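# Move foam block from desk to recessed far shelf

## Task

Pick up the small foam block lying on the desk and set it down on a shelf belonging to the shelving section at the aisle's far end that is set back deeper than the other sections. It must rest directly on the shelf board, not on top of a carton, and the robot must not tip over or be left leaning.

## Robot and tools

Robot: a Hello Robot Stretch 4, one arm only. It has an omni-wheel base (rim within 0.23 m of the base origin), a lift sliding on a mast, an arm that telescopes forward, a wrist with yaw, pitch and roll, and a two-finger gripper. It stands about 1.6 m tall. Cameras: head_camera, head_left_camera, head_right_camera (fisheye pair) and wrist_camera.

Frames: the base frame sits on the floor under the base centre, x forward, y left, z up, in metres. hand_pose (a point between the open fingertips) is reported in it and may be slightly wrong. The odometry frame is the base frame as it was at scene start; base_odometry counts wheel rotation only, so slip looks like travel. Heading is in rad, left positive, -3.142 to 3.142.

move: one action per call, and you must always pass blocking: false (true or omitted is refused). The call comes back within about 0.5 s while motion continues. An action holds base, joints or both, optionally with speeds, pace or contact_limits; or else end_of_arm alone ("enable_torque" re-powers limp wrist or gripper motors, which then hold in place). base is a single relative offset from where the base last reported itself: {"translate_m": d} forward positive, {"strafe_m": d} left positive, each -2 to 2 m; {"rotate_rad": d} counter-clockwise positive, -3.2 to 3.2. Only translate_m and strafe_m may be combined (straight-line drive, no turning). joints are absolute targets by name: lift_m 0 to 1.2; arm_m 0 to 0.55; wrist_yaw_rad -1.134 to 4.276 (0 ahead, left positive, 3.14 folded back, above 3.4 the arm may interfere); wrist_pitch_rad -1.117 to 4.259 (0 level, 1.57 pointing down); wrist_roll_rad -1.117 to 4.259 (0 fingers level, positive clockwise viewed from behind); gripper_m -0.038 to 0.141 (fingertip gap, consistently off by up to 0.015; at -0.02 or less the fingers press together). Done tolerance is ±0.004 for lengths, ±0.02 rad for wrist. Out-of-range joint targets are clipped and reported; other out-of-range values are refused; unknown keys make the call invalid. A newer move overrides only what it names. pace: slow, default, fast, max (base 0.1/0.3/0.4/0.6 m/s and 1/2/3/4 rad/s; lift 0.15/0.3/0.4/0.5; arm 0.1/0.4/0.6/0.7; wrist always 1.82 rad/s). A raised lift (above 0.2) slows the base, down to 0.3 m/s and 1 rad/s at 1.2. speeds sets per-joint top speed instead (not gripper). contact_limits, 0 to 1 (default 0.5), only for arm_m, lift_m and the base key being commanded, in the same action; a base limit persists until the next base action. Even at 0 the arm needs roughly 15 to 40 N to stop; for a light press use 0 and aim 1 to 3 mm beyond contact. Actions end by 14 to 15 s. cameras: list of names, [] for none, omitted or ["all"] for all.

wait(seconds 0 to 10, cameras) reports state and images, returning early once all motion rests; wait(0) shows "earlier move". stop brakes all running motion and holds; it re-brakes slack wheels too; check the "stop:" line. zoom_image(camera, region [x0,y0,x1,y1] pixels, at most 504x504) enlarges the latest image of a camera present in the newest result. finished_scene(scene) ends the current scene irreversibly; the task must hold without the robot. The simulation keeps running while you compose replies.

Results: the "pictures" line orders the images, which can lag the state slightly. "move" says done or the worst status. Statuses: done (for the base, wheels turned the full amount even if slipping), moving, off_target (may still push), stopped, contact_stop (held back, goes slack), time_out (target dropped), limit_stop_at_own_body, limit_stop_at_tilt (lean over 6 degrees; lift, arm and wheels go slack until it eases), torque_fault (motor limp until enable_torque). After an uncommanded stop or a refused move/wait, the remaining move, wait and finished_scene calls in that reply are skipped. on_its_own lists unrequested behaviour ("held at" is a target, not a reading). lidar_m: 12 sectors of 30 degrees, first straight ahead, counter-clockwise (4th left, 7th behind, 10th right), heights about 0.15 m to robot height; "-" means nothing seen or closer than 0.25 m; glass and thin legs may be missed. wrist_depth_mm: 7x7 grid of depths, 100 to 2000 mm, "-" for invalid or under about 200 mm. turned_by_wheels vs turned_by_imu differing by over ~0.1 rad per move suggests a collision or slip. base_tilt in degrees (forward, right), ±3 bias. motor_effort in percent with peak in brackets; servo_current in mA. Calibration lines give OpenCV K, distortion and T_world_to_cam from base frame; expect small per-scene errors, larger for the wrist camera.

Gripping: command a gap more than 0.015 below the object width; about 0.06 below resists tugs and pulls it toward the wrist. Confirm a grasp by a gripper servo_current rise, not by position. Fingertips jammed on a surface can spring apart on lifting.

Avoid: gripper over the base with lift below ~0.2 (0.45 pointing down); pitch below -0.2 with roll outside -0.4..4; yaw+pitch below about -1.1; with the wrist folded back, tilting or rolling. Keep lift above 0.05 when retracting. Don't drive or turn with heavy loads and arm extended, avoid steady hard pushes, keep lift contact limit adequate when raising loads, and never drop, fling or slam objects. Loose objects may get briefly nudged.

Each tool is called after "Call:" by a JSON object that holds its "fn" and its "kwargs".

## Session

Call:
{"fn": "move", "kwargs": {"blocking": false}}

Scene clock: 0.00 s.
base_odometry: x=+0.000 y=+0.000 heading=+0.000
turned_by_wheels: +0.000
turned_by_imu: +0.000
base_tilt: forward=+0.3 right=+1.3
lidar_m: 2.07 2.07 2.46 1.38 1.39 1.68 2.12 2.13 1.58 1.40 1.41 2.39
base_status: not commanded
joint_positions: lift_m=+0.246 arm_m=+0.002 wrist_yaw_rad=+3.068 wrist_pitch_rad=+0.002 wrist_roll_rad=+0.000 gripper_m=+0.056
joint_status: not commanded
measured_speeds: all 0
motor_effort: lift_m=+20 arm_m=-4 wheel_0=+0 wheel_1=-1 wheel_2=+0
servo_current: wrist_yaw_rad=39 wrist_pitch_rad=46 wrist_roll_rad=26 gripper_m=39
hand_pose: x=-0.1080 y=+0.1084 z=+0.4236 quat_wxyz=(+0.037, -0.001, +0.000, +0.999) (m; base frame)
wrist_depth_mm: 135 139 - - - - - / 114 139 - - - - - / 117 140 - - - - - / 136 178 - - - - - / 1983 - - - - - - / 1430 1464 197 1255 1397 1537 1397 / 1025 878 1078 152 1042 1025 1098
pictures: head_camera, head_left_camera, head_right_camera, wrist_camera
camera_calibration:
wrist_camera: T_world_to_cam=[[0.121229, 0.991669, 0.0435412, -0.135586], [0.027947, 0.0404375, -0.998791, 0.474708], [-0.992231, 0.122299, -0.022812, 0.118862], [0, 0, 0, 1]] pos_world=[0.121109, 0.100724, 0.482749]

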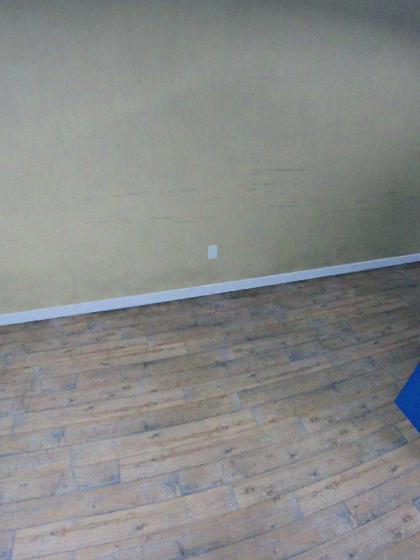

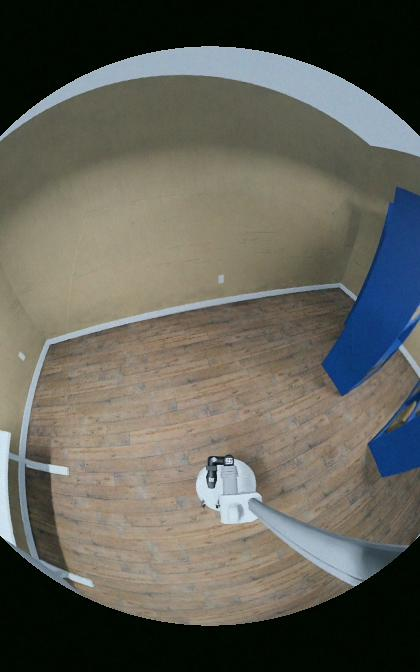

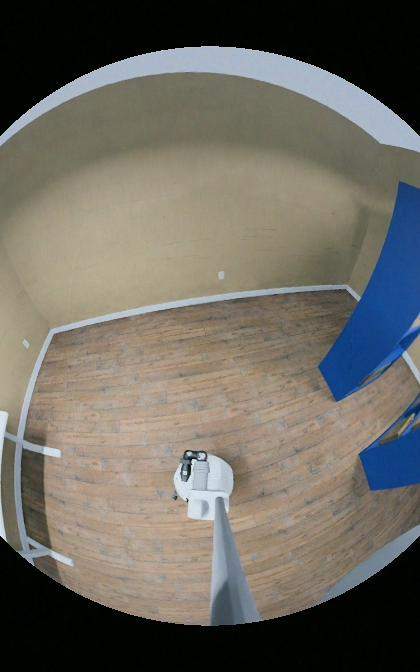

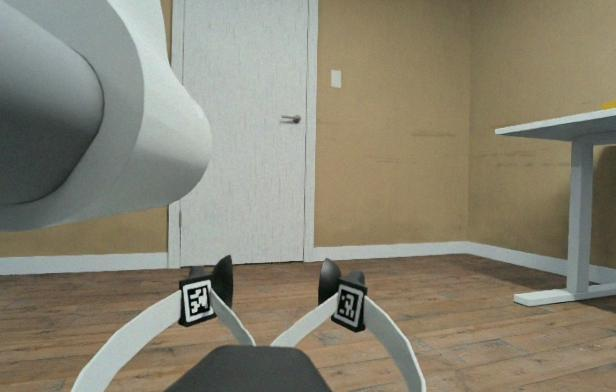

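Call:
{"fn": "move", "kwargs": {"blocking": false, "base": {"rotate_rad": 1.6}, "joints": {"lift_m": 0.95}, "cameras": []}}

Call:
{"fn": "wait", "kwargs": {"seconds": 4, "cameras": ["head_camera"]}}

Call:
{"fn": "zoom_image", "kwargs": {"camera": "head_camera", "region": [40, 160, 380, 400]}}

Scene clock: 8.17 s.
move: moving
base_odometry: x=+0.000 y=+0.000 heading=+0.261
turned_by_wheels: +0.261
turned_by_imu: +0.256
base_tilt: forward=+0.4 right=+1.5
lidar_m: 2.07 2.15 1.51 1.37 1.48 2.23 2.12 2.25 1.43 1.40 1.43 2.16
base_status: rotate_rad moving
joint_positions: lift_m=+0.285 arm_m=+0.002 wrist_yaw_rad=+3.068 wrist_pitch_rad=+0.002 wrist_roll_rad=+0.000 gripper_m=+0.056
joint_status: lift_m moving
measured_speeds: translate_m=+0.000 strafe_m=+0.000 rotate_rad=+0.991 lift_m=+0.148 arm_m=+0.000 wrist_yaw_rad=+0.000 wrist_pitch_rad=+0.000 wrist_roll_rad=+0.000
motor_effort: lift_m=+26(27) arm_m=-4(4) wheel_0=-7(8) wheel_1=-5(7) wheel_2=-8(8)
servo_current: wrist_yaw_rad=26(39) wrist_pitch_rad=46(59) wrist_roll_rad=26(33) gripper_m=39(52)
hand_pose: x=-0.1080 y=+0.1084 z=+0.4625 quat_wxyz=(+0.037, -0.001, +0.000, +0.999) (m; base frame)
wrist_depth_mm: 135 139 - - - - - / 116 139 - - - - - / 118 140 - - - - - / 137 181 - - - - - / - - - - - - - / 1499 1576 196 1366 190 1661 1661 / 1098 931 1138 152 1078 1098 1160
pictures: none
No camera images: "cameras" was empty.

Scene clock: 11.30 s.
earlier move: done
base_odometry: x=+0.000 y=+0.000 heading=+1.600
turned_by_wheels: +1.339
turned_by_imu: +1.321
base_tilt: forward=+0.4 right=+1.4
lidar_m: 1.39 1.38 1.69 2.11 2.14 1.60 1.45 1.40 2.33 2.08 2.07 2.47
base_status: done
joint_positions: lift_m=+0.950 arm_m=+0.002 wrist_yaw_rad=+3.068 wrist_pitch_rad=+0.002 wrist_roll_rad=+0.000 gripper_m=+0.056
joint_status: all done
measured_speeds: all 0
motor_effort: lift_m=+24(28) arm_m=-4(4) wheel_0=-3(9) wheel_1=-1(8) wheel_2=+0(9)
servo_current: wrist_yaw_rad=33(46) wrist_pitch_rad=52(59) wrist_roll_rad=26(33) gripper_m=52(52)
hand_pose: x=-0.1080 y=+0.1084 z=+1.1273 quat_wxyz=(+0.037, -0.001, +0.000, +0.999) (m; base frame)
wrist_depth_mm: 135 138 - - - - - / 115 139 - - - - - / 118 140 298 - - - - / 136 179 - - - - - / - - - - - - - / - - 196 196 190 - - / - - - - - - -
wait: 3.13 of 4 s (the move ended)
pictures: head_camera

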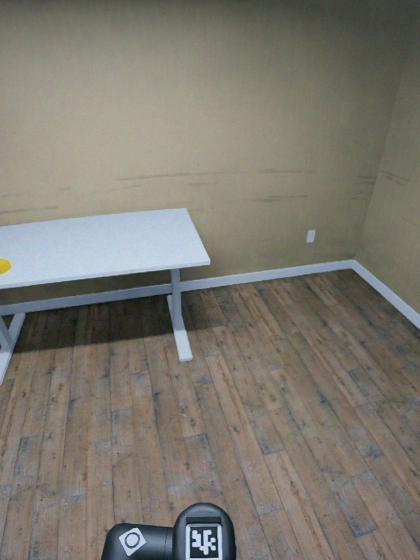

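Scaled by 1.482 from the camera's 420x560 image, which has a finer 1200x1600 frame.

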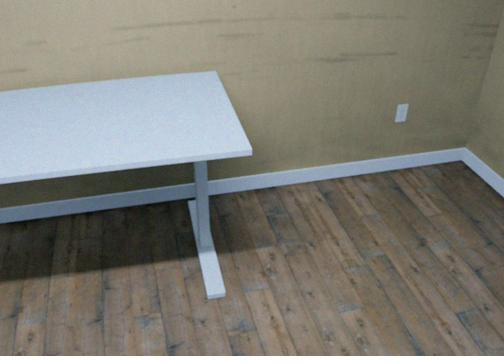

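Call:
{"fn": "move", "kwargs": {"blocking": false, "base": {"rotate_rad": 0.17}, "joints": {"wrist_yaw_rad": 0.0, "gripper_m": 0.14}, "cameras": []}}

Call:
{"fn": "wait", "kwargs": {"seconds": 3, "cameras": []}}

Call:
{"fn": "move", "kwargs": {"blocking": false, "base": {"translate_m": 0.45, "strafe_m": 0.82}, "cameras": []}}

Call:
{"fn": "wait", "kwargs": {"seconds": 5}}

Scene clock: 25.20 s.
move: moving
base_odometry: x=+0.000 y=+0.000 heading=+1.759
turned_by_wheels: +0.159
turned_by_imu: +0.156
base_tilt: forward=+0.6 right=+1.4
lidar_m: 1.37 1.43 2.24 2.12 2.19 1.51 1.46 1.41 2.21 2.06 2.12 2.35
base_status: rotate_rad moving
joint_positions: lift_m=+0.950 arm_m=+0.002 wrist_yaw_rad=+2.466 wrist_pitch_rad=+0.002 wrist_roll_rad=+0.000 gripper_m=+0.076
joint_status: wrist_yaw_rad moving; gripper_m moving
measured_speeds: translate_m=+0.001 strafe_m=+0.000 rotate_rad=+0.225 lift_m=+0.000 arm_m=+0.000 wrist_yaw_rad=-1.799 wrist_pitch_rad=+0.000 wrist_roll_rad=+0.000
motor_effort: lift_m=+24(24) arm_m=-4(4) wheel_0=-3(7) wheel_1=-4(6) wheel_2=-1(6)
servo_current: wrist_yaw_rad=104(124) wrist_pitch_rad=33(52) wrist_roll_rad=33(39) gripper_m=72(104)
hand_pose: x=+0.0028 y=+0.2486 z=+1.1273 quat_wxyz=(+0.331, -0.001, +0.000, +0.943) (m; base frame)
wrist_depth_mm: - - - - - - - / - - - - - - - / - - - - - - - / - - - - - - - / - - - - - - - / - 158 199 - 192 - - / - 122 - 140 - - -
pictures: none
No camera images: "cameras" was empty.

Scene clock: 27.03 s.
earlier move: done
base_odometry: x=+0.000 y=+0.000 heading=+1.769
turned_by_wheels: +0.011
turned_by_imu: +0.010
base_tilt: forward=+0.2 right=+1.4
lidar_m: 1.38 1.45 2.22 2.10 2.20 1.48 1.40 1.39 2.20 2.06 2.14 2.32
base_status: done
joint_positions: lift_m=+0.950 arm_m=+0.002 wrist_yaw_rad=+0.004 wrist_pitch_rad=+0.002 wrist_roll_rad=+0.000 gripper_m=+0.140
joint_status: all done
measured_speeds: all 0
motor_effort: lift_m=+24(24) arm_m=-4(4) wheel_0=-4(7) wheel_1=+0(6) wheel_2=-1(6)
servo_current: wrist_yaw_rad=39(124) wrist_pitch_rad=46(52) wrist_roll_rad=26(39) gripper_m=59(104)
hand_pose: x=+0.4619 y=-0.0864 z=+1.1273 quat_wxyz=(+1.000, +0.000, +0.001, +0.002) (m; base frame)
wrist_depth_mm: - - - - - - - / - - - - - - - / - - - - - - - / - - - - - - - / - - - - - - - / - 187 172 - 204 - - / - - - - - - -
wait: 1.83 of 3 s (the move ended)
pictures: none
No camera images: "cameras" was empty.

Scene clock: 27.53 s.
move: moving
base_odometry: x=-0.031 y=+0.010 heading=+1.769
turned_by_wheels: +0.000
turned_by_imu: +0.000
base_tilt: forward=+0.3 right=+1.3
lidar_m: 1.36 1.39 2.20 2.08 2.17 1.49 1.43 1.42 2.21 2.10 2.14 2.30
base_status: translate_m moving; strafe_m moving
joint_positions: lift_m=+0.950 arm_m=+0.002 wrist_yaw_rad=+0.003 wrist_pitch_rad=+0.002 wrist_roll_rad=+0.000 gripper_m=+0.140
joint_status: not commanded
measured_speeds: translate_m=+0.059 strafe_m=+0.109 rotate_rad=+0.000 lift_m=+0.000 arm_m=+0.000 wrist_yaw_rad=+0.000 wrist_pitch_rad=+0.000 wrist_roll_rad=+0.000
motor_effort: lift_m=+24(24) arm_m=-4(4) wheel_0=-6(8) wheel_1=+8(8) wheel_2=-5(7)
servo_current: wrist_yaw_rad=33(39) wrist_pitch_rad=33(52) wrist_roll_rad=26(33) gripper_m=39(59)
hand_pose: x=+0.4618 y=-0.0865 z=+1.1273 quat_wxyz=(+1.000, +0.000, +0.001, +0.002) (m; base frame)
wrist_depth_mm: - - - - - - - / - - - - - - - / - - - - - - - / - - - - - - - / - - - - - - - / - 187 172 - 203 - - / - - - - - - -
pictures: none
No camera images: "cameras" was empty.

Scene clock: 31.63 s.
earlier move: done
base_odometry: x=-0.892 y=+0.280 heading=+1.769
turned_by_wheels: +0.000
turned_by_imu: +0.002
base_tilt: forward=+0.3 right=+1.3
lidar_m: 0.91 0.93 1.41 1.31 1.35 1.83 1.86 1.93 3.03 2.85 1.36 0.95
base_status: done
joint_positions: lift_m=+0.950 arm_m=+0.002 wrist_yaw_rad=+0.003 wrist_pitch_rad=+0.002 wrist_roll_rad=+0.000 gripper_m=+0.140
joint_status: not commanded
measured_speeds: all 0
motor_effort: lift_m=+23(24) arm_m=-4(4) wheel_0=-3(9) wheel_1=-1(10) wheel_2=-3(7)
servo_current: wrist_yaw_rad=39(46) wrist_pitch_rad=39(52) wrist_roll_rad=26(33) gripper_m=46(59)
hand_pose: x=+0.4618 y=-0.0865 z=+1.1273 quat_wxyz=(+1.000, +0.000, +0.001, +0.002) (m; base frame)
wrist_depth_mm: - - - - - - - / - - - - - - - / - - - - - - - / - - - - - - - / - - - - - - - / - 187 172 - 195 - - / - - - - - - -
wait: 4.10 of 5 s (the move ended)
pictures: head_camera, head_left_camera, head_right_camera, wrist_camera
camera_calibration:
wrist_camera: T_world_to_cam=[[-0.0445919, -0.998058, 0.0435028, -0.137483], [-0.0247543, -0.0424288, -0.998793, 1.18669], [0.998699, -0.045615, -0.0228143, -0.209763], [0, 0, 0, 1]] pos_world=[0.232735, -0.0964348, 1.18645]

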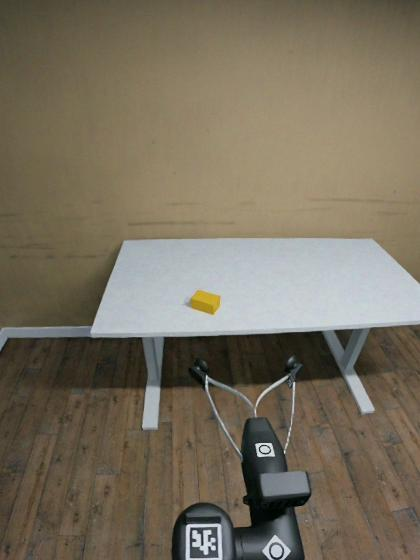

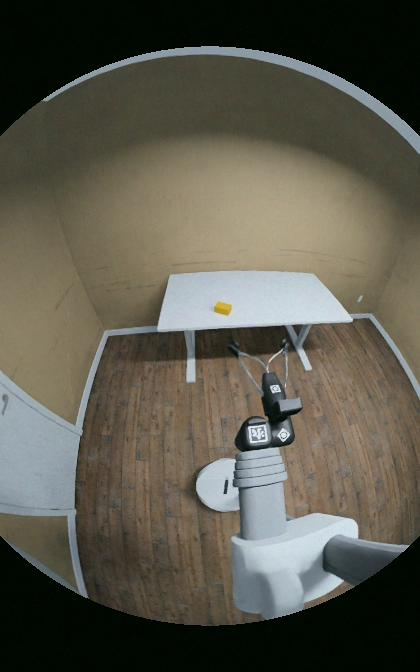

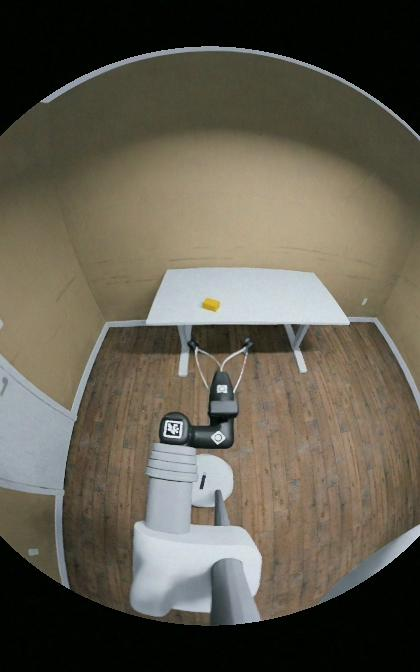

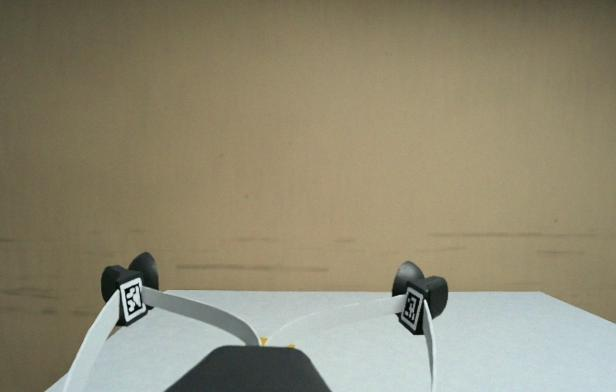

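Call:
{"fn": "zoom_image", "kwargs": {"camera": "head_camera", "region": [150, 260, 270, 350]}}

Call:
{"fn": "move", "kwargs": {"blocking": false, "base": {"translate_m": 0.45, "strafe_m": 0.02}, "joints": {"wrist_pitch_rad": 1.57, "lift_m": 1.07, "arm_m": 0.36}, "cameras": []}}

Call:
{"fn": "wait", "kwargs": {"seconds": 5, "cameras": ["wrist_camera"]}}

Scaled by 4.200 from the camera's 420x560 image, which has a finer 1200x1600 frame.

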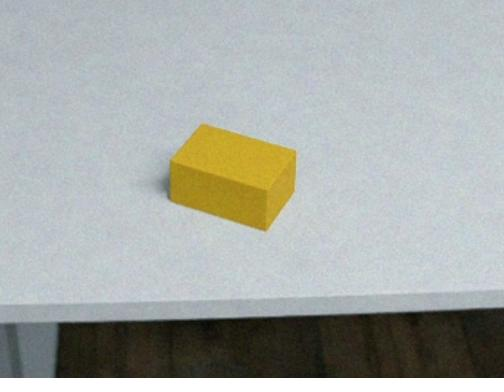

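Scene clock: 41.33 s.
move: moving
base_odometry: x=-0.900 y=+0.311 heading=+1.769
turned_by_wheels: +0.000
turned_by_imu: -0.001
base_tilt: forward=+0.4 right=+1.5
lidar_m: 0.85 0.90 1.41 1.31 1.35 1.84 1.89 1.96 3.03 2.86 1.30 0.92
base_status: translate_m moving; strafe_m moving
joint_positions: lift_m=+0.989 arm_m=+0.054 wrist_yaw_rad=+0.003 wrist_pitch_rad=+0.617 wrist_roll_rad=+0.000 gripper_m=+0.140
joint_status: lift_m moving; arm_m moving; wrist_pitch_rad moving
measured_speeds: translate_m=+0.123 strafe_m=+0.005 rotate_rad=+0.001 lift_m=+0.148 arm_m=+0.198 wrist_yaw_rad=+0.000 wrist_pitch_rad=+1.819 wrist_roll_rad=+0.000
motor_effort: lift_m=+26(26) arm_m=+8(8) wheel_0=+4(6) wheel_1=+6(7) wheel_2=-10(10)
servo_current: wrist_yaw_rad=39(39) wrist_pitch_rad=72(78) wrist_roll_rad=26(33) gripper_m=46(46)
hand_pose: x=+0.4609 y=-0.0867 z=+1.0003 quat_wxyz=(+0.953, +0.000, +0.303, +0.001) (m; base frame)
wrist_depth_mm: - - - - - - - / - - - - - - - / - - - - - - - / - - - - - - - / 1661 1708 1618 1756 1708 1863 1756 / 1430 191 1366 1499 203 1430 1499 / 1229 1255 - - 1255 1281 1281
pictures: none
No camera images: "cameras" was empty.

Scene clock: 43.83 s.
earlier move: done
base_odometry: x=-1.001 y=+0.717 heading=+1.769
turned_by_wheels: +0.000
turned_by_imu: +0.000
base_tilt: forward=+0.3 right=+1.4
lidar_m: 0.45 0.49 1.40 1.32 1.36 1.85 2.30 2.54 3.01 2.86 0.68 0.47
base_status: done
joint_positions: lift_m=+1.070 arm_m=+0.360 wrist_yaw_rad=+0.003 wrist_pitch_rad=+1.568 wrist_roll_rad=+0.000 gripper_m=+0.140
joint_status: all done
measured_speeds: all 0
motor_effort: lift_m=+24(27) arm_m=+6(9) wheel_0=+2(7) wheel_1=+2(8) wheel_2=+2(10)
servo_current: wrist_yaw_rad=33(46) wrist_pitch_rad=46(78) wrist_roll_rad=33(33) gripper_m=46(52)
hand_pose: x=+0.5318 y=-0.0874 z=+0.9595 quat_wxyz=(+0.708, -0.001, +0.706, +0.001) (m; base frame)
wrist_depth_mm: - - - - - - - / - - - - - - - / - - 366 - - - - / - - 366 - - - - / - - - - - - - / 1182 196 1182 1205 203 1229 1255 / 1182 1229 991 - 1205 1229 1255
wait: 2.50 of 5 s (the move ended)
pictures: wrist_camera
camera_calibration:
wrist_camera: T_world_to_cam=[[0.0463394, -0.997765, 0.0481524, -0.180797], [-0.998766, -0.0454162, 0.020094, 0.560844], [-0.0178622, -0.0490242, -0.998638, 1.19305], [0, 0, 0, 1]] pos_world=[0.58984, -0.0964331, 1.18886]

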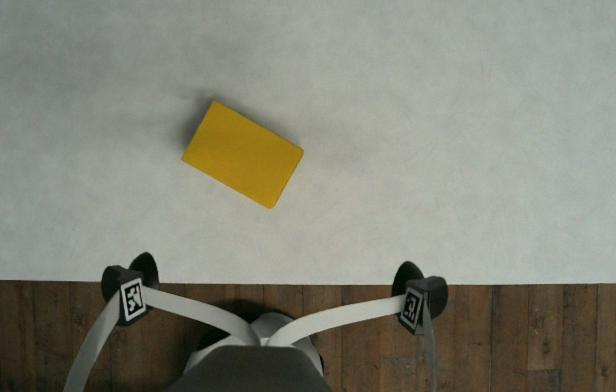

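Call:
{"fn": "move", "kwargs": {"blocking": false, "base": {"strafe_m": 0.037}, "joints": {"wrist_roll_rad": -1.09, "arm_m": 0.45, "lift_m": 1.02}, "cameras": []}}

Call:
{"fn": "wait", "kwargs": {"seconds": 4, "cameras": ["wrist_camera"]}}

Scene clock: 57.23 s.
move: moving
base_odometry: x=-1.031 y=+0.711 heading=+1.769
turned_by_wheels: +0.000
turned_by_imu: -0.001
base_tilt: forward=+0.4 right=+1.4
lidar_m: 0.46 0.48 1.39 1.28 1.34 1.79 2.31 2.57 3.06 2.89 0.70 0.49
base_status: strafe_m moving
joint_positions: lift_m=+1.034 arm_m=+0.412 wrist_yaw_rad=+0.003 wrist_pitch_rad=+1.568 wrist_roll_rad=-0.595 gripper_m=+0.140
joint_status: lift_m moving; arm_m moving; wrist_roll_rad moving
measured_speeds: translate_m=+0.000 strafe_m=+0.060 rotate_rad=+0.001 lift_m=-0.097 arm_m=+0.181 wrist_yaw_rad=+0.000 wrist_pitch_rad=+0.000 wrist_roll_rad=-1.760
motor_effort: lift_m=+12(21) arm_m=+7(9) wheel_0=-2(10) wheel_1=+0(9) wheel_2=+1(1)
servo_current: wrist_yaw_rad=39(39) wrist_pitch_rad=39(52) wrist_roll_rad=39(104) gripper_m=39(52)
hand_pose: x=+0.5835 y=-0.0874 z=+0.9242 quat_wxyz=(+0.677, -0.208, +0.675, +0.208) (m; base frame)
wrist_depth_mm: - - - - - - - / - - - - - - - / - - - - - - - / - - - 334 - - - / 1160 1138 - 336 - - - / 1138 196 181 - 195 - - / 1160 931 931 - - - -
pictures: none
No camera images: "cameras" was empty.

Scene clock: 57.97 s.
earlier move: done
base_odometry: x=-1.037 y=+0.710 heading=+1.769
turned_by_wheels: +0.000
turned_by_imu: +0.000
base_tilt: forward=+0.4 right=+1.2
lidar_m: 0.43 0.47 1.38 1.25 1.29 1.79 2.31 2.38 3.09 2.90 0.69 0.48
base_status: done
joint_positions: lift_m=+1.020 arm_m=+0.450 wrist_yaw_rad=+0.003 wrist_pitch_rad=+1.568 wrist_roll_rad=-1.088 gripper_m=+0.140
joint_status: all done
measured_speeds: all 0
motor_effort: lift_m=+14(21) arm_m=+7(9) wheel_0=-1(10) wheel_1=-1(9) wheel_2=+0(1)
servo_current: wrist_yaw_rad=46(46) wrist_pitch_rad=46(52) wrist_roll_rad=26(104) gripper_m=46(52)
hand_pose: x=+0.6217 y=-0.0874 z=+0.9102 quat_wxyz=(+0.605, -0.367, +0.604, +0.366) (m; base frame)
wrist_depth_mm: - - - - - - - / 1118 - - - - - - / 1118 - - - - - - / 1138 - - 320 - - - / 904 917 317 319 - - - / 904 191 181 317 195 - - / 917 1138 - - - - -
wait: 0.73 of 4 s (the move ended)
pictures: wrist_camera
camera_calibration:
wrist_camera: T_world_to_cam=[[0.905088, -0.422229, 0.0503848, -0.66817], [-0.423662, -0.905558, 0.0218011, 0.21733], [0.0364212, -0.041078, -0.998492, 1.11231], [0, 0, 0, 1]] pos_world=[0.656315, -0.039625, 1.13956]

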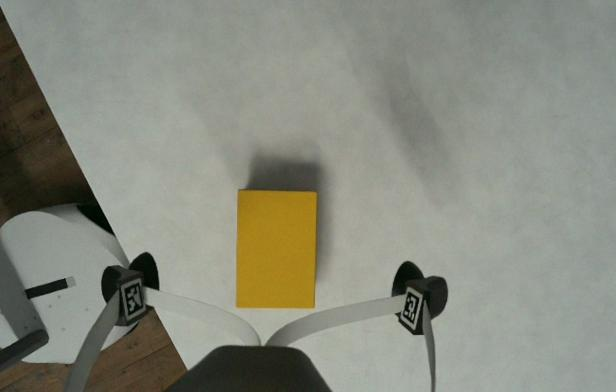

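Call:
{"fn": "move", "kwargs": {"blocking": false, "joints": {"lift_m": 0.917}, "contact_limits": {"lift_m": 0.3}, "cameras": []}}

Call:
{"fn": "wait", "kwargs": {"seconds": 3, "cameras": []}}

Call:
{"fn": "move", "kwargs": {"blocking": false, "joints": {"gripper_m": 0.03}, "cameras": []}}

Call:
{"fn": "wait", "kwargs": {"seconds": 2.5, "cameras": ["wrist_camera"]}}

Call:
{"fn": "move", "kwargs": {"blocking": false, "joints": {"lift_m": 1.08}, "cameras": []}}

Call:
{"fn": "wait", "kwargs": {"seconds": 2, "cameras": ["wrist_camera"]}}

Scene clock: 65.73 s.
move: moving
base_odometry: x=-1.037 y=+0.710 heading=+1.769
turned_by_wheels: +0.000
turned_by_imu: -0.001
base_tilt: forward=+0.3 right=+1.6
lidar_m: 0.45 0.50 1.39 1.27 1.31 1.81 2.30 2.38 3.08 2.89 0.68 0.46
base_status: not commanded
joint_positions: lift_m=+0.981 arm_m=+0.450 wrist_yaw_rad=+0.003 wrist_pitch_rad=+1.568 wrist_roll_rad=-1.088 gripper_m=+0.140
joint_status: lift_m moving
measured_speeds: translate_m=+0.000 strafe_m=+0.000 rotate_rad=+0.000 lift_m=-0.149 arm_m=+0.000 wrist_yaw_rad=+0.000 wrist_pitch_rad=+0.000 wrist_roll_rad=+0.000
motor_effort: lift_m=+13(15) arm_m=+6(7) wheel_0=-1(1) wheel_1=-1(1) wheel_2=+0(0)
servo_current: wrist_yaw_rad=33(46) wrist_pitch_rad=39(52) wrist_roll_rad=26(33) gripper_m=46(52)
contact_limits: lift_m 0.3
hand_pose: x=+0.6217 y=-0.0874 z=+0.8710 quat_wxyz=(+0.605, -0.367, +0.604, +0.366) (m; base frame)
wrist_depth_mm: - - - - - - - / - - - - - - - / 1078 - - - - - - / 1098 - 283 285 - - - / 878 878 282 283 - - - / 891 191 283 283 195 - - / 878 1098 - - - - -
pictures: none
No camera images: "cameras" was empty.

Scene clock: 66.70 s.
earlier move: done
base_odometry: x=-1.037 y=+0.710 heading=+1.769
turned_by_wheels: +0.000
turned_by_imu: +0.000
base_tilt: forward=+0.3 right=+1.4
lidar_m: 0.45 0.48 1.36 1.25 1.34 1.79 2.31 2.39 3.08 2.91 0.71 0.48
base_status: not commanded
joint_positions: lift_m=+0.917 arm_m=+0.450 wrist_yaw_rad=+0.003 wrist_pitch_rad=+1.568 wrist_roll_rad=-1.088 gripper_m=+0.140
joint_status: all done
measured_speeds: all 0
motor_effort: lift_m=+14(15) arm_m=+6(7) wheel_0=-1(1) wheel_1=-1(1) wheel_2=+0(0)
servo_current: wrist_yaw_rad=33(46) wrist_pitch_rad=52(52) wrist_roll_rad=33(33) gripper_m=52(52)
contact_limits: lift_m 0.3
hand_pose: x=+0.6217 y=-0.0874 z=+0.8072 quat_wxyz=(+0.605, -0.367, +0.604, +0.366) (m; base frame)
wrist_depth_mm: - - - - - - - / - - - - - - - / - - - - - - - / - - 213 214 - - - / 809 - 213 215 - - - / 809 187 214 215 195 - - / 798 - - - - - -
wait: 0.97 of 3 s (the move ended)
pictures: none
No camera images: "cameras" was empty.

Scene clock: 67.20 s.
move: moving
base_odometry: x=-1.037 y=+0.710 heading=+1.769
turned_by_wheels: +0.000
turned_by_imu: +0.000
base_tilt: forward=+0.4 right=+1.3
lidar_m: 0.45 0.48 1.39 1.28 1.32 1.79 2.29 2.36 3.09 2.89 0.65 0.48
base_status: not commanded
joint_positions: lift_m=+0.917 arm_m=+0.450 wrist_yaw_rad=+0.003 wrist_pitch_rad=+1.568 wrist_roll_rad=-1.088 gripper_m=+0.128
joint_status: gripper_m moving
measured_speeds: all 0
motor_effort: lift_m=+14(14) arm_m=+6(7) wheel_0=-1(1) wheel_1=-1(1) wheel_2=+0(0)
servo_current: wrist_yaw_rad=46(46) wrist_pitch_rad=52(52) wrist_roll_rad=26(33) gripper_m=98(117)
contact_limits: lift_m 0.3
hand_pose: x=+0.6217 y=-0.0874 z=+0.8072 quat_wxyz=(+0.605, -0.367, +0.604, +0.366) (m; base frame)
wrist_depth_mm: - - - - - - - / - - - - - - - / - - - - - - - / - - 213 214 - - - / 809 - 214 216 - - - / 809 189 213 215 196 - - / 809 1042 - - - - -
pictures: none
No camera images: "cameras" was empty.

Scene clock: 68.73 s.
earlier move: done
base_odometry: x=-1.037 y=+0.710 heading=+1.769
turned_by_wheels: +0.000
turned_by_imu: +0.000
base_tilt: forward=+0.3 right=+1.4
lidar_m: 0.43 0.48 1.37 1.29 1.31 1.80 2.30 2.40 3.05 2.90 0.66 0.50
base_status: not commanded
joint_positions: lift_m=+0.917 arm_m=+0.450 wrist_yaw_rad=+0.003 wrist_pitch_rad=+1.568 wrist_roll_rad=-1.088 gripper_m=+0.031
joint_status: all done
measured_speeds: all 0
motor_effort: lift_m=+14(14) arm_m=+6(7) wheel_0=-1(1) wheel_1=-1(1) wheel_2=+0(0)
servo_current: wrist_yaw_rad=33(46) wrist_pitch_rad=46(52) wrist_roll_rad=33(39) gripper_m=104(182)
contact_limits: lift_m 0.3
hand_pose: x=+0.6217 y=-0.0874 z=+0.8072 quat_wxyz=(+0.605, -0.367, +0.604, +0.366) (m; base frame)
wrist_depth_mm: - - - - - - - / - - - - - - - / - - - - - - - / - - 200 202 - - - / 809 - 201 202 - - - / 809 172 202 203 184 - - / 809 1025 - 144 - - -
wait: 1.53 of 2.5 s (the move ended)
pictures: wrist_camera
camera_calibration:
wrist_camera: T_world_to_cam=[[0.905088, -0.422229, 0.0503848, -0.662981], [-0.423662, -0.905558, 0.0218011, 0.219575], [0.0364212, -0.041078, -0.998492, 1.00946], [0, 0, 0, 1]] pos_world=[0.656315, -0.039625, 1.03656]

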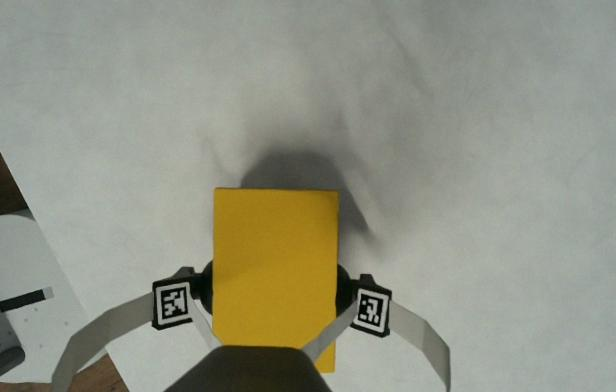

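Scene clock: 69.23 s.
move: moving
base_odometry: x=-1.037 y=+0.710 heading=+1.769
turned_by_wheels: +0.000
turned_by_imu: +0.000
base_tilt: forward=+0.2 right=+1.5
lidar_m: 0.44 0.50 1.38 1.27 1.34 1.79 2.32 2.37 3.05 2.89 0.68 0.47
base_status: not commanded
joint_positions: lift_m=+0.956 arm_m=+0.450 wrist_yaw_rad=+0.003 wrist_pitch_rad=+1.568 wrist_roll_rad=-1.088 gripper_m=+0.031
joint_status: lift_m moving
measured_speeds: translate_m=+0.000 strafe_m=+0.000 rotate_rad=+0.000 lift_m=+0.149 arm_m=+0.000 wrist_yaw_rad=+0.000 wrist_pitch_rad=+0.000 wrist_roll_rad=+0.000
motor_effort: lift_m=+25(28) arm_m=+6(7) wheel_0=-1(1) wheel_1=-1(1) wheel_2=+0(0)
servo_current: wrist_yaw_rad=33(39) wrist_pitch_rad=46(52) wrist_roll_rad=33(39) gripper_m=104(111)
hand_pose: x=+0.6217 y=-0.0874 z=+0.8457 quat_wxyz=(+0.605, -0.367, +0.604, +0.366) (m; base frame)
wrist_depth_mm: - - - - - - - / - - - - - - - / - - - - - - - / 1042 - 200 202 - - - / 831 - 201 202 - - - / 842 173 200 202 183 - - / 842 1060 - 144 - - -
pictures: none
No camera images: "cameras" was empty.

Scene clock: 70.50 s.
earlier move: done
base_odometry: x=-1.037 y=+0.710 heading=+1.769
turned_by_wheels: +0.000
turned_by_imu: +0.000
base_tilt: forward=+0.4 right=+1.4
lidar_m: 0.44 0.47 1.39 1.26 1.32 1.76 2.33 2.39 3.09 2.90 0.69 0.49
base_status: not commanded
joint_positions: lift_m=+1.080 arm_m=+0.450 wrist_yaw_rad=+0.003 wrist_pitch_rad=+1.568 wrist_roll_rad=-1.088 gripper_m=+0.031
joint_status: all done
measured_speeds: all 0
motor_effort: lift_m=+24(28) arm_m=+6(7) wheel_0=-1(1) wheel_1=-1(1) wheel_2=+0(0)
servo_current: wrist_yaw_rad=46(46) wrist_pitch_rad=39(52) wrist_roll_rad=26(39) gripper_m=91(111)
hand_pose: x=+0.6217 y=-0.0874 z=+0.9694 quat_wxyz=(+0.605, -0.367, +0.604, +0.366) (m; base frame)
wrist_depth_mm: 1160 - - - - - - / 1182 - - - - - - / 1182 - - - - - - / 1182 1205 200 202 - - - / 976 991 200 202 - - - / 960 183 201 202 183 - - / 866 1205 1205 144 - - -
wait: 1.27 of 2 s (the move ended)
pictures: wrist_camera
camera_calibration:
wrist_camera: T_world_to_cam=[[0.905088, -0.422229, 0.0503848, -0.671153], [-0.423662, -0.905558, 0.0218011, 0.216039], [0.0364212, -0.041078, -0.998492, 1.17142], [0, 0, 0, 1]] pos_world=[0.656315, -0.039625, 1.19876]

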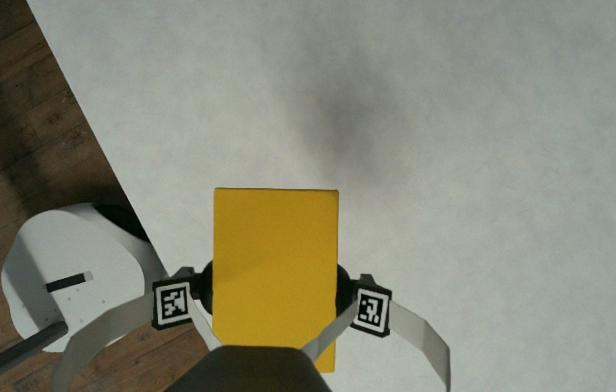

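Call:
{"fn": "move", "kwargs": {"blocking": false, "base": {"translate_m": -0.95, "strafe_m": -0.9}, "joints": {"arm_m": 0.02, "wrist_roll_rad": 0.0}, "cameras": []}}

Call:
{"fn": "wait", "kwargs": {"seconds": 7, "cameras": []}}

Call:
{"fn": "move", "kwargs": {"blocking": false, "base": {"rotate_rad": 3.14}, "cameras": []}}

Call:
{"fn": "wait", "kwargs": {"seconds": 5}}

Scene clock: 89.40 s.
move: moving
base_odometry: x=-1.009 y=+0.690 heading=+1.769
turned_by_wheels: +0.000
turned_by_imu: -0.001
base_tilt: forward=+0.3 right=+1.3
lidar_m: 0.48 0.52 1.42 1.28 1.34 1.82 2.29 2.54 3.05 2.88 0.73 0.52
base_status: translate_m moving; strafe_m moving
joint_positions: lift_m=+1.080 arm_m=+0.398 wrist_yaw_rad=+0.003 wrist_pitch_rad=+1.568 wrist_roll_rad=-0.495 gripper_m=+0.031
joint_status: arm_m moving; wrist_roll_rad moving
measured_speeds: translate_m=-0.094 strafe_m=-0.089 rotate_rad=+0.003 lift_m=+0.000 arm_m=-0.198 wrist_yaw_rad=+0.000 wrist_pitch_rad=+0.000 wrist_roll_rad=+1.761
motor_effort: lift_m=+24(24) arm_m=-7(9) wheel_0=+4(6) wheel_1=-8(8) wheel_2=+7(9)
servo_current: wrist_yaw_rad=33(39) wrist_pitch_rad=52(52) wrist_roll_rad=72(91) gripper_m=98(104)
hand_pose: x=+0.5697 y=-0.0874 z=+0.9694 quat_wxyz=(+0.686, -0.175, +0.684, +0.174) (m; base frame)
wrist_depth_mm: - - - - - - - / - - - - - - - / - - - - - - - / 1182 - 200 202 - - - / 1182 1182 201 202 - - - / 1205 183 201 202 183 - - / 1160 991 976 143 - - -
pictures: none
No camera images: "cameras" was empty.

Scene clock: 94.70 s.
earlier move: done
base_odometry: x=+0.033 y=-0.044 heading=+1.769
turned_by_wheels: +0.000
turned_by_imu: -0.005
base_tilt: forward=+0.5 right=+1.4
lidar_m: 1.42 1.44 2.25 2.15 2.20 1.42 1.33 1.36 2.19 2.04 2.11 2.36
base_status: done
joint_positions: lift_m=+1.080 arm_m=+0.020 wrist_yaw_rad=+0.003 wrist_pitch_rad=+1.568 wrist_roll_rad=-0.002 gripper_m=+0.031
joint_status: all done
measured_speeds: all 0
motor_effort: lift_m=+24(24) arm_m=-6(11) wheel_0=+3(6) wheel_1=-1(11) wheel_2=+1(9)
servo_current: wrist_yaw_rad=39(52) wrist_pitch_rad=39(59) wrist_roll_rad=26(91) gripper_m=98(111)
hand_pose: x=+0.1921 y=-0.0874 z=+0.9695 quat_wxyz=(+0.708, -0.002, +0.706, +0.002) (m; base frame)
wrist_depth_mm: 1182 1182 1205 1205 1229 1229 1255 / 1182 1182 1182 1205 1229 1205 1229 / 1182 1205 1205 1205 1229 1205 1255 / 1205 1205 1205 202 1229 1255 1229 / 1205 1205 201 202 1229 1205 1255 / 1205 182 202 202 185 1255 1255 / 1205 1205 1229 144 1255 1229 1255
wait: 5.30 of 7 s (the move ended)
pictures: none
No camera images: "cameras" was empty.

Scene clock: 95.20 s.
move: moving
base_odometry: x=+0.033 y=-0.044 heading=+1.947
turned_by_wheels: +0.177
turned_by_imu: +0.175
base_tilt: forward=+0.4 right=+1.3
lidar_m: 1.42 1.57 2.17 2.10 2.35 1.40 1.37 1.43 2.08 2.04 2.24 1.44
base_status: rotate_rad moving
joint_positions: lift_m=+1.080 arm_m=+0.020 wrist_yaw_rad=+0.003 wrist_pitch_rad=+1.568 wrist_roll_rad=-0.002 gripper_m=+0.031
joint_status: not commanded
measured_speeds: translate_m=-0.002 strafe_m=+0.000 rotate_rad=+0.672 lift_m=+0.000 arm_m=+0.000 wrist_yaw_rad=+0.000 wrist_pitch_rad=+0.000 wrist_roll_rad=+0.000
motor_effort: lift_m=+24(24) arm_m=-6(6) wheel_0=-7(7) wheel_1=-4(7) wheel_2=-7(8)
servo_current: wrist_yaw_rad=26(39) wrist_pitch_rad=33(46) wrist_roll_rad=33(33) gripper_m=98(104)
hand_pose: x=+0.1921 y=-0.0874 z=+0.9695 quat_wxyz=(+0.708, -0.002, +0.706, +0.002) (m; base frame)
wrist_depth_mm: 1182 1160 1182 1205 1229 1205 1229 / 1182 1205 1182 1205 1229 1205 1229 / 1205 1205 1182 1229 1229 1229 1255 / 1182 1205 1205 202 1229 1229 1229 / 1205 1205 201 202 1229 1255 1255 / 1205 183 201 202 185 1255 1229 / 1205 1229 1229 144 1229 1255 1255
pictures: none
No camera images: "cameras" was empty.

Scene clock: 98.30 s.
earlier move: done
base_odometry: x=+0.033 y=-0.044 heading=-1.374
turned_by_wheels: +2.962
turned_by_imu: +2.923
base_tilt: forward=+0.2 right=+1.5
lidar_m: 1.38 1.36 2.20 2.05 2.11 2.39 1.41 1.47 2.25 2.13 2.19 1.41
base_status: done
joint_positions: lift_m=+1.080 arm_m=+0.020 wrist_yaw_rad=+0.003 wrist_pitch_rad=+1.568 wrist_roll_rad=-0.002 gripper_m=+0.031
joint_status: not commanded
measured_speeds: all 0
motor_effort: lift_m=+23(24) arm_m=-6(7) wheel_0=-3(8) wheel_1=-1(7) wheel_2=+0(8)
servo_current: wrist_yaw_rad=39(46) wrist_pitch_rad=39(59) wrist_roll_rad=33(39) gripper_m=104(104)
hand_pose: x=+0.1921 y=-0.0874 z=+0.9695 quat_wxyz=(+0.708, -0.002, +0.706, +0.002) (m; base frame)
wrist_depth_mm: 1182 1182 1205 1182 1205 1205 1229 / 1182 1205 1205 1205 1229 1229 1229 / 1182 1182 1205 1205 1205 1229 1229 / 1182 1205 1205 202 1229 1229 1255 / 1205 1205 201 202 1229 1255 1229 / 1182 182 201 202 186 1255 1255 / 1205 1205 1205 144 1229 1229 1255
wait: 3.10 of 5 s (the move ended)
pictures: head_camera, head_left_camera, head_right_camera, wrist_camera
camera_calibration:
wrist_camera: T_world_to_cam=[[0.0478479, -0.997695, 0.0481198, -0.16578], [-0.998692, -0.0469147, 0.0203394, 0.221109], [-0.0180349, -0.04903, -0.998634, 1.19701], [0, 0, 0, 1]] pos_world=[0.25034, -0.0963347, 1.19886]

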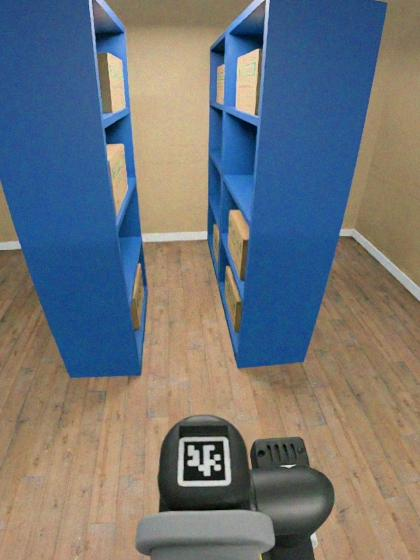

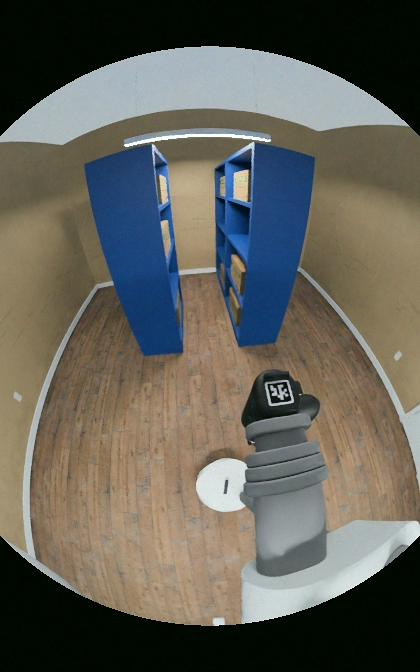

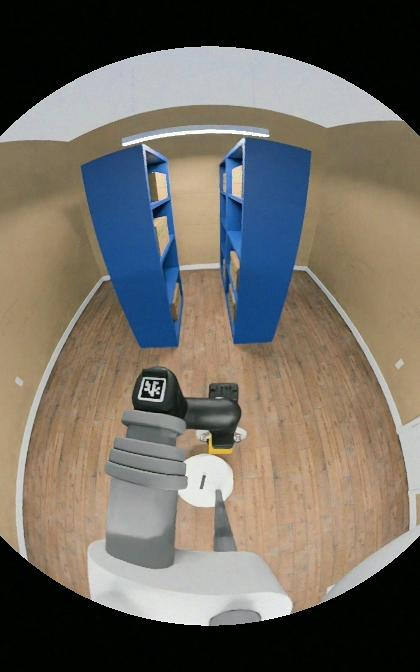

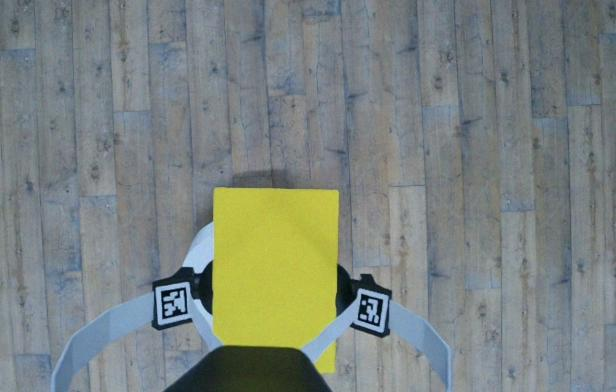

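Call:
{"fn": "move", "kwargs": {"blocking": false, "base": {"rotate_rad": 0.055}, "cameras": []}}

Call:
{"fn": "wait", "kwargs": {"seconds": 1.5, "cameras": []}}

Call:
{"fn": "move", "kwargs": {"blocking": false, "base": {"translate_m": 0.95, "strafe_m": -0.01}, "cameras": []}}

Call:
{"fn": "wait", "kwargs": {"seconds": 6}}

Scene clock: 118.23 s.
move: moving
base_odometry: x=+0.033 y=-0.044 heading=-1.320
turned_by_wheels: +0.055
turned_by_imu: +0.053
base_tilt: forward=+0.3 right=+1.4
lidar_m: 1.35 1.36 2.17 2.06 2.15 2.35 1.42 1.48 2.22 2.11 2.20 1.39
base_status: rotate_rad moving
joint_positions: lift_m=+1.080 arm_m=+0.020 wrist_yaw_rad=+0.003 wrist_pitch_rad=+1.568 wrist_roll_rad=-0.002 gripper_m=+0.031
joint_status: not commanded
measured_speeds: all 0
motor_effort: lift_m=+23(23) arm_m=-6(7) wheel_0=-2(7) wheel_1=-1(5) wheel_2=-2(5)
servo_current: wrist_yaw_rad=33(46) wrist_pitch_rad=46(46) wrist_roll_rad=33(33) gripper_m=98(111)
hand_pose: x=+0.1921 y=-0.0874 z=+0.9695 quat_wxyz=(+0.708, -0.002, +0.706, +0.002) (m; base frame)
wrist_depth_mm: 1182 1182 1205 1205 1205 1229 1229 / 1182 1205 1205 1182 1229 1205 1229 / 1182 1205 1182 1205 1229 1205 1229 / 1182 1205 1205 202 1229 1255 1255 / 1205 1205 201 202 1229 1229 1281 / 1205 182 202 202 186 1255 1229 / 1182 1205 1205 143 1229 1229 1229
pictures: none
No camera images: "cameras" was empty.

Scene clock: 118.43 s.
earlier move: done
base_odometry: x=+0.033 y=-0.044 heading=-1.320
turned_by_wheels: +0.000
turned_by_imu: +0.000
base_tilt: forward=+0.3 right=+1.4
lidar_m: 1.36 1.37 2.15 2.05 2.15 2.36 1.45 1.51 2.22 2.12 2.20 1.36
base_status: done
joint_positions: lift_m=+1.080 arm_m=+0.020 wrist_yaw_rad=+0.003 wrist_pitch_rad=+1.568 wrist_roll_rad=-0.002 gripper_m=+0.031
joint_status: not commanded
measured_speeds: all 0
motor_effort: lift_m=+23(23) arm_m=-6(7) wheel_0=-3(7) wheel_1=+0(5) wheel_2=-1(5)
servo_current: wrist_yaw_rad=33(46) wrist_pitch_rad=46(46) wrist_roll_rad=26(33) gripper_m=104(111)
hand_pose: x=+0.1921 y=-0.0874 z=+0.9695 quat_wxyz=(+0.708, -0.002, +0.706, +0.002) (m; base frame)
wrist_depth_mm: 1182 1182 1205 1205 1229 1205 1205 / 1182 1205 1205 1205 1205 1229 1229 / 1182 1182 1182 1205 1205 1229 1229 / 1205 1205 1205 202 1229 1229 1229 / 1182 1205 201 202 1229 1229 1255 / 1205 182 201 202 186 1255 1229 / 1205 1205 1229 144 1229 1255 1255
wait: 0.20 of 1.5 s (the move ended)
pictures: none
No camera images: "cameras" was empty.

Scene clock: 118.93 s.
move: moving
base_odometry: x=+0.040 y=-0.076 heading=-1.319
turned_by_wheels: +0.000
turned_by_imu: +0.000
base_tilt: forward=+0.2 right=+1.3
lidar_m: 1.33 1.34 2.17 2.07 2.14 2.40 1.44 1.54 2.23 2.10 2.21 1.37
base_status: translate_m moving; strafe_m moving
joint_positions: lift_m=+1.080 arm_m=+0.020 wrist_yaw_rad=+0.003 wrist_pitch_rad=+1.568 wrist_roll_rad=-0.002 gripper_m=+0.031
joint_status: not commanded
measured_speeds: translate_m=+0.124 strafe_m=-0.001 rotate_rad=+0.003 lift_m=+0.000 arm_m=+0.000 wrist_yaw_rad=+0.000 wrist_pitch_rad=+0.000 wrist_roll_rad=+0.000
motor_effort: lift_m=+23(23) arm_m=-6(6) wheel_0=+7(7) wheel_1=+7(7) wheel_2=-10(10)
servo_current: wrist_yaw_rad=39(46) wrist_pitch_rad=26(52) wrist_roll_rad=26(26) gripper_m=104(104)
hand_pose: x=+0.1921 y=-0.0874 z=+0.9695 quat_wxyz=(+0.708, -0.002, +0.706, +0.002) (m; base frame)
wrist_depth_mm: 1182 1182 1205 1182 1205 1205 1229 / 1182 1205 1205 1205 1229 1229 1229 / 1205 1182 1205 1229 1205 1205 1229 / 1182 1182 1205 202 1229 1205 1255 / 1205 1182 201 202 1229 1229 1229 / 1205 182 202 203 186 1205 1255 / 1205 1205 1205 144 1229 1255 1281
pictures: none
No camera images: "cameras" was empty.

Scene clock: 123.10 s.
earlier move: done
base_odometry: x=+0.259 y=-0.967 heading=-1.319
turned_by_wheels: +0.000
turned_by_imu: -0.002
base_tilt: forward=+0.3 right=+1.4
lidar_m: 1.08 0.48 0.54 2.09 2.18 2.91 3.21 2.47 2.21 2.10 0.58 0.49
base_status: done
joint_positions: lift_m=+1.080 arm_m=+0.020 wrist_yaw_rad=+0.003 wrist_pitch_rad=+1.568 wrist_roll_rad=-0.002 gripper_m=+0.031
joint_status: not commanded
measured_speeds: all 0
motor_effort: lift_m=+23(23) arm_m=-6(6) wheel_0=+2(7) wheel_1=+1(7) wheel_2=+0(10)
servo_current: wrist_yaw_rad=39(52) wrist_pitch_rad=52(52) wrist_roll_rad=26(33) gripper_m=91(111)
hand_pose: x=+0.1921 y=-0.0874 z=+0.9695 quat_wxyz=(+0.708, -0.002, +0.706, +0.002) (m; base frame)
wrist_depth_mm: - 1098 1205 1205 1118 - - / - - 1182 1205 - - - / 1182 1205 1205 1205 1205 1229 1255 / 1182 1229 1205 202 1229 1229 1255 / 1205 1182 201 202 1229 1205 1229 / 1205 182 201 203 186 1255 1229 / 1205 1205 1205 144 1255 1229 1229
wait: 4.17 of 6 s (the move ended)
pictures: head_camera, head_left_camera, head_right_camera, wrist_camera
camera_calibration:
wrist_camera: T_world_to_cam=[[0.0478496, -0.997695, 0.048115, -0.165774], [-0.99869, -0.0469116, 0.0204392, 0.220989], [-0.0181349, -0.04903, -0.998633, 1.19703], [0, 0, 0, 1]] pos_world=[0.25034, -0.0963347, 1.19886]

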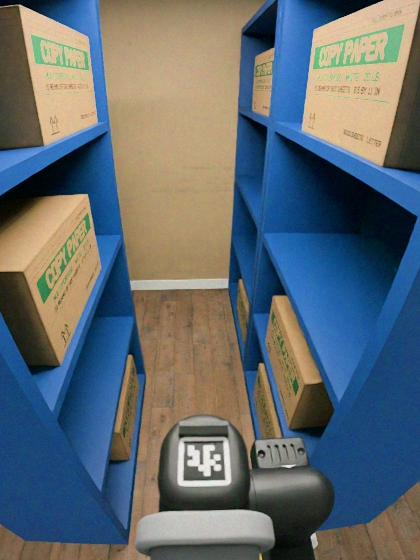

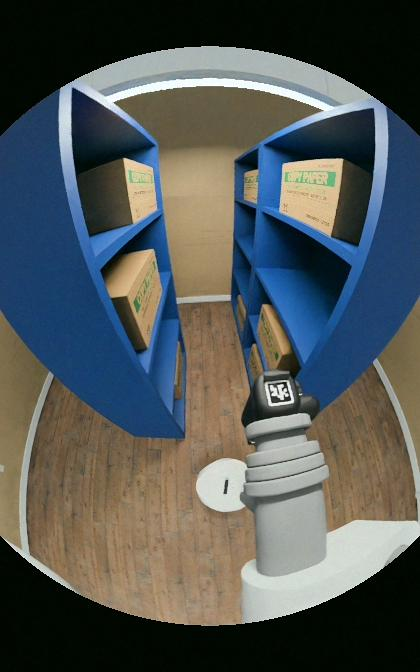

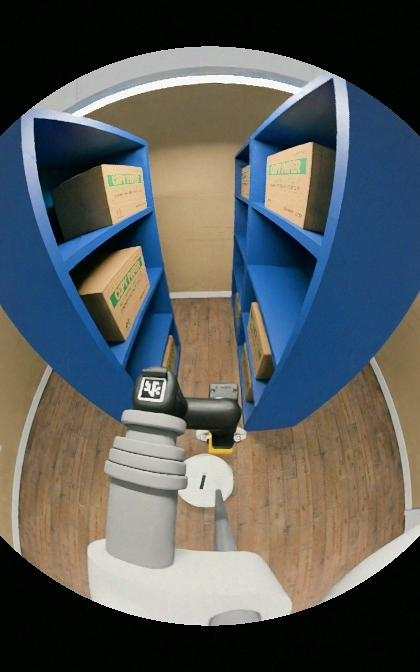

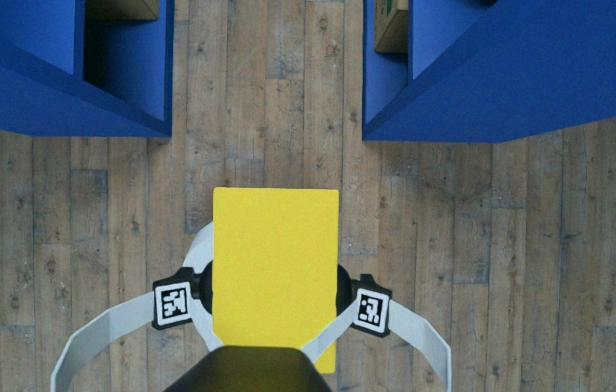

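Call:
{"fn": "move", "kwargs": {"blocking": false, "base": {"rotate_rad": 0.015}, "cameras": []}}

Call:
{"fn": "wait", "kwargs": {"seconds": 1, "cameras": []}}

Call:
{"fn": "move", "kwargs": {"blocking": false, "base": {"translate_m": 0.5}, "contact_limits": {"translate_m": 0.2}, "cameras": []}}

Call:
{"fn": "wait", "kwargs": {"seconds": 4, "cameras": ["head_camera", "head_right_camera", "wrist_camera"]}}

Scene clock: 139.90 s.
move: done
base_odometry: x=+0.259 y=-0.967 heading=-1.305
turned_by_wheels: +0.014
turned_by_imu: +0.014
base_tilt: forward=+0.4 right=+1.4
lidar_m: 1.13 0.49 0.56 2.09 2.18 2.98 3.24 2.50 2.19 2.08 0.57 0.51
base_status: done
joint_positions: lift_m=+1.080 arm_m=+0.020 wrist_yaw_rad=+0.003 wrist_pitch_rad=+1.568 wrist_roll_rad=-0.002 gripper_m=+0.031
joint_status: not commanded
measured_speeds: all 0
motor_effort: lift_m=+23(23) arm_m=-6(6) wheel_0=-3(3) wheel_1=-2(3) wheel_2=-2(4)
servo_current: wrist_yaw_rad=33(46) wrist_pitch_rad=39(46) wrist_roll_rad=26(33) gripper_m=98(104)
hand_pose: x=+0.1921 y=-0.0874 z=+0.9695 quat_wxyz=(+0.708, -0.002, +0.706, +0.002) (m; base frame)
wrist_depth_mm: - 1098 1205 1205 1042 - 345 / - - 1182 1205 - - - / 1182 1182 1205 1229 1205 1255 1229 / 1160 1182 1205 202 1229 1229 1229 / 1182 1182 202 202 1229 1229 1255 / 1205 182 202 202 186 1255 1229 / 1205 1205 1205 144 1229 1255 1255
pictures: none
No camera images: "cameras" was empty.

Scene clock: 140.90 s.
base_odometry: x=+0.259 y=-0.967 heading=-1.305
turned_by_wheels: +0.000
turned_by_imu: +0.000
base_tilt: forward=+0.2 right=+1.4
lidar_m: 1.17 0.46 0.54 2.11 2.20 2.98 3.22 2.51 2.21 2.10 0.56 0.48
base_status: done
joint_positions: lift_m=+1.080 arm_m=+0.020 wrist_yaw_rad=+0.003 wrist_pitch_rad=+1.568 wrist_roll_rad=-0.002 gripper_m=+0.031
joint_status: not commanded
measured_speeds: all 0
motor_effort: lift_m=+23(23) arm_m=-6(6) wheel_0=-3(3) wheel_1=-2(3) wheel_2=-2(4)
servo_current: wrist_yaw_rad=52(46) wrist_pitch_rad=52(46) wrist_roll_rad=26(33) gripper_m=104(104)
hand_pose: x=+0.1921 y=-0.0874 z=+0.9695 quat_wxyz=(+0.708, -0.002, +0.706, +0.002) (m; base frame)
wrist_depth_mm: - 1098 1205 1205 1042 - 345 / - - 1205 1205 - - - / 1205 1205 1205 1229 1229 1229 1255 / 1182 1182 1205 202 1229 1205 1229 / 1205 1205 200 202 1255 1229 1255 / 1205 182 201 202 186 1229 1255 / 1182 1205 1229 144 1255 1229 1281
wait: 1.00 s; at rest by 0.27 s
pictures: none
No camera images: "cameras" was empty.

Scene clock: 141.40 s.
move: moving
base_odometry: x=+0.268 y=-0.998 heading=-1.305
turned_by_wheels: +0.000
turned_by_imu: +0.000
base_tilt: forward=+0.3 right=+1.4
lidar_m: 1.12 0.44 0.52 2.07 2.19 2.98 3.25 2.59 2.22 2.10 0.52 0.46
base_status: translate_m moving
joint_positions: lift_m=+1.080 arm_m=+0.020 wrist_yaw_rad=+0.003 wrist_pitch_rad=+1.568 wrist_roll_rad=-0.002 gripper_m=+0.031
joint_status: not commanded
measured_speeds: translate_m=+0.123 strafe_m=-0.001 rotate_rad=+0.002 lift_m=+0.000 arm_m=+0.000 wrist_yaw_rad=+0.000 wrist_pitch_rad=+0.000 wrist_roll_rad=+0.000
motor_effort: lift_m=+23(23) arm_m=-6(6) wheel_0=+5(6) wheel_1=+4(6) wheel_2=-9(10)
servo_current: wrist_yaw_rad=33(52) wrist_pitch_rad=26(52) wrist_roll_rad=33(33) gripper_m=85(104)
contact_limits: translate_m 0.2
hand_pose: x=+0.1921 y=-0.0874 z=+0.9695 quat_wxyz=(+0.708, -0.002, +0.706, +0.002) (m; base frame)
wrist_depth_mm: - 1078 1205 1205 1008 - 320 / - - 1205 1205 - - - / 1205 1182 1205 1229 1205 1229 1255 / 1182 1205 1205 202 1229 1229 1255 / 1205 1182 201 202 1205 1229 1229 / 1205 182 200 202 186 1229 1229 / 1182 1182 1205 144 1229 1229 1281
pictures: none
No camera images: "cameras" was empty.

Scene clock: 144.07 s.
earlier move: done
base_odometry: x=+0.391 y=-1.449 heading=-1.305
turned_by_wheels: +0.000
turned_by_imu: -0.001
base_tilt: forward=+0.4 right=+1.4
lidar_m: 1.09 0.42 0.30 0.28 0.32 2.96 3.79 3.00 0.33 0.25 0.28 0.40
base_status: done
joint_positions: lift_m=+1.080 arm_m=+0.020 wrist_yaw_rad=+0.003 wrist_pitch_rad=+1.568 wrist_roll_rad=-0.002 gripper_m=+0.031
joint_status: not commanded
measured_speeds: all 0
motor_effort: lift_m=+23(23) arm_m=-6(6) wheel_0=+0(7) wheel_1=+0(7) wheel_2=+1(10)
servo_current: wrist_yaw_rad=39(52) wrist_pitch_rad=39(59) wrist_roll_rad=26(33) gripper_m=91(111)
contact_limits: translate_m 0.2
hand_pose: x=+0.1921 y=-0.0874 z=+0.9695 quat_wxyz=(+0.708, -0.002, +0.706, +0.002) (m; base frame)
wrist_depth_mm: - 866 1182 1205 878 445 399 / - 931 1205 1205 991 442 399 / - 878 1205 1205 960 442 399 / - - 1205 202 866 436 402 / - - 201 202 661 436 404 / - 172 201 203 184 - - / - 1205 1229 144 - - -
wait: 2.67 of 4 s (the move ended)
pictures: head_camera, head_right_camera, wrist_camera
camera_calibration:
wrist_camera: T_world_to_cam=[[0.0478496, -0.997695, 0.048115, -0.165774], [-0.99869, -0.0469116, 0.0204392, 0.220989], [-0.0181349, -0.04903, -0.998633, 1.19703], [0, 0, 0, 1]] pos_world=[0.25034, -0.0963347, 1.19886]

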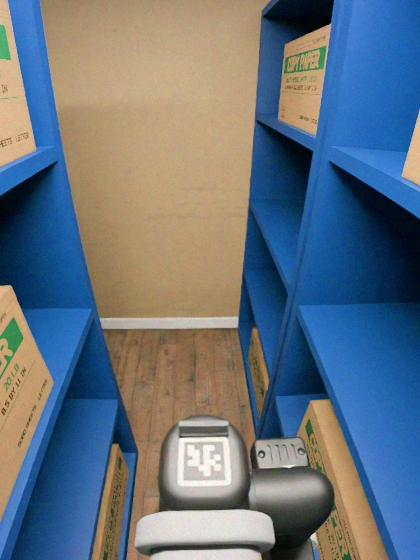

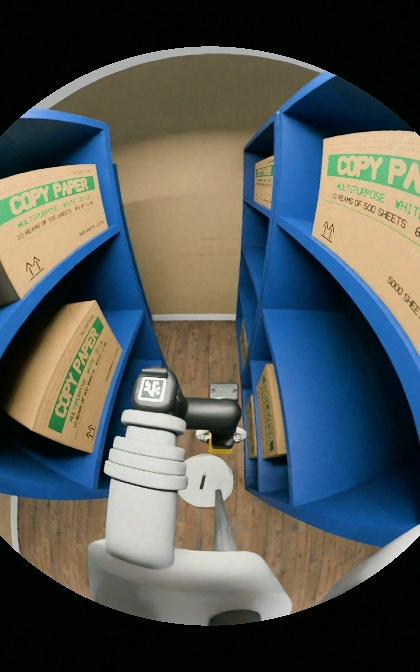

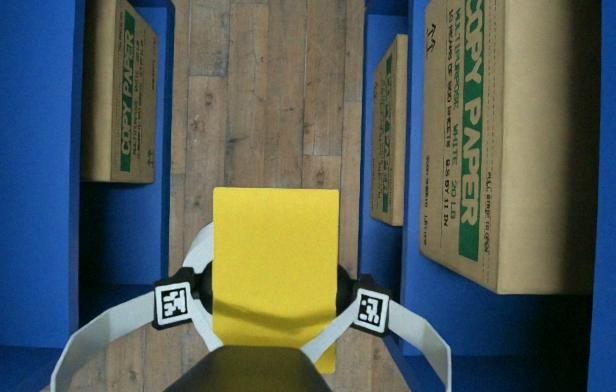

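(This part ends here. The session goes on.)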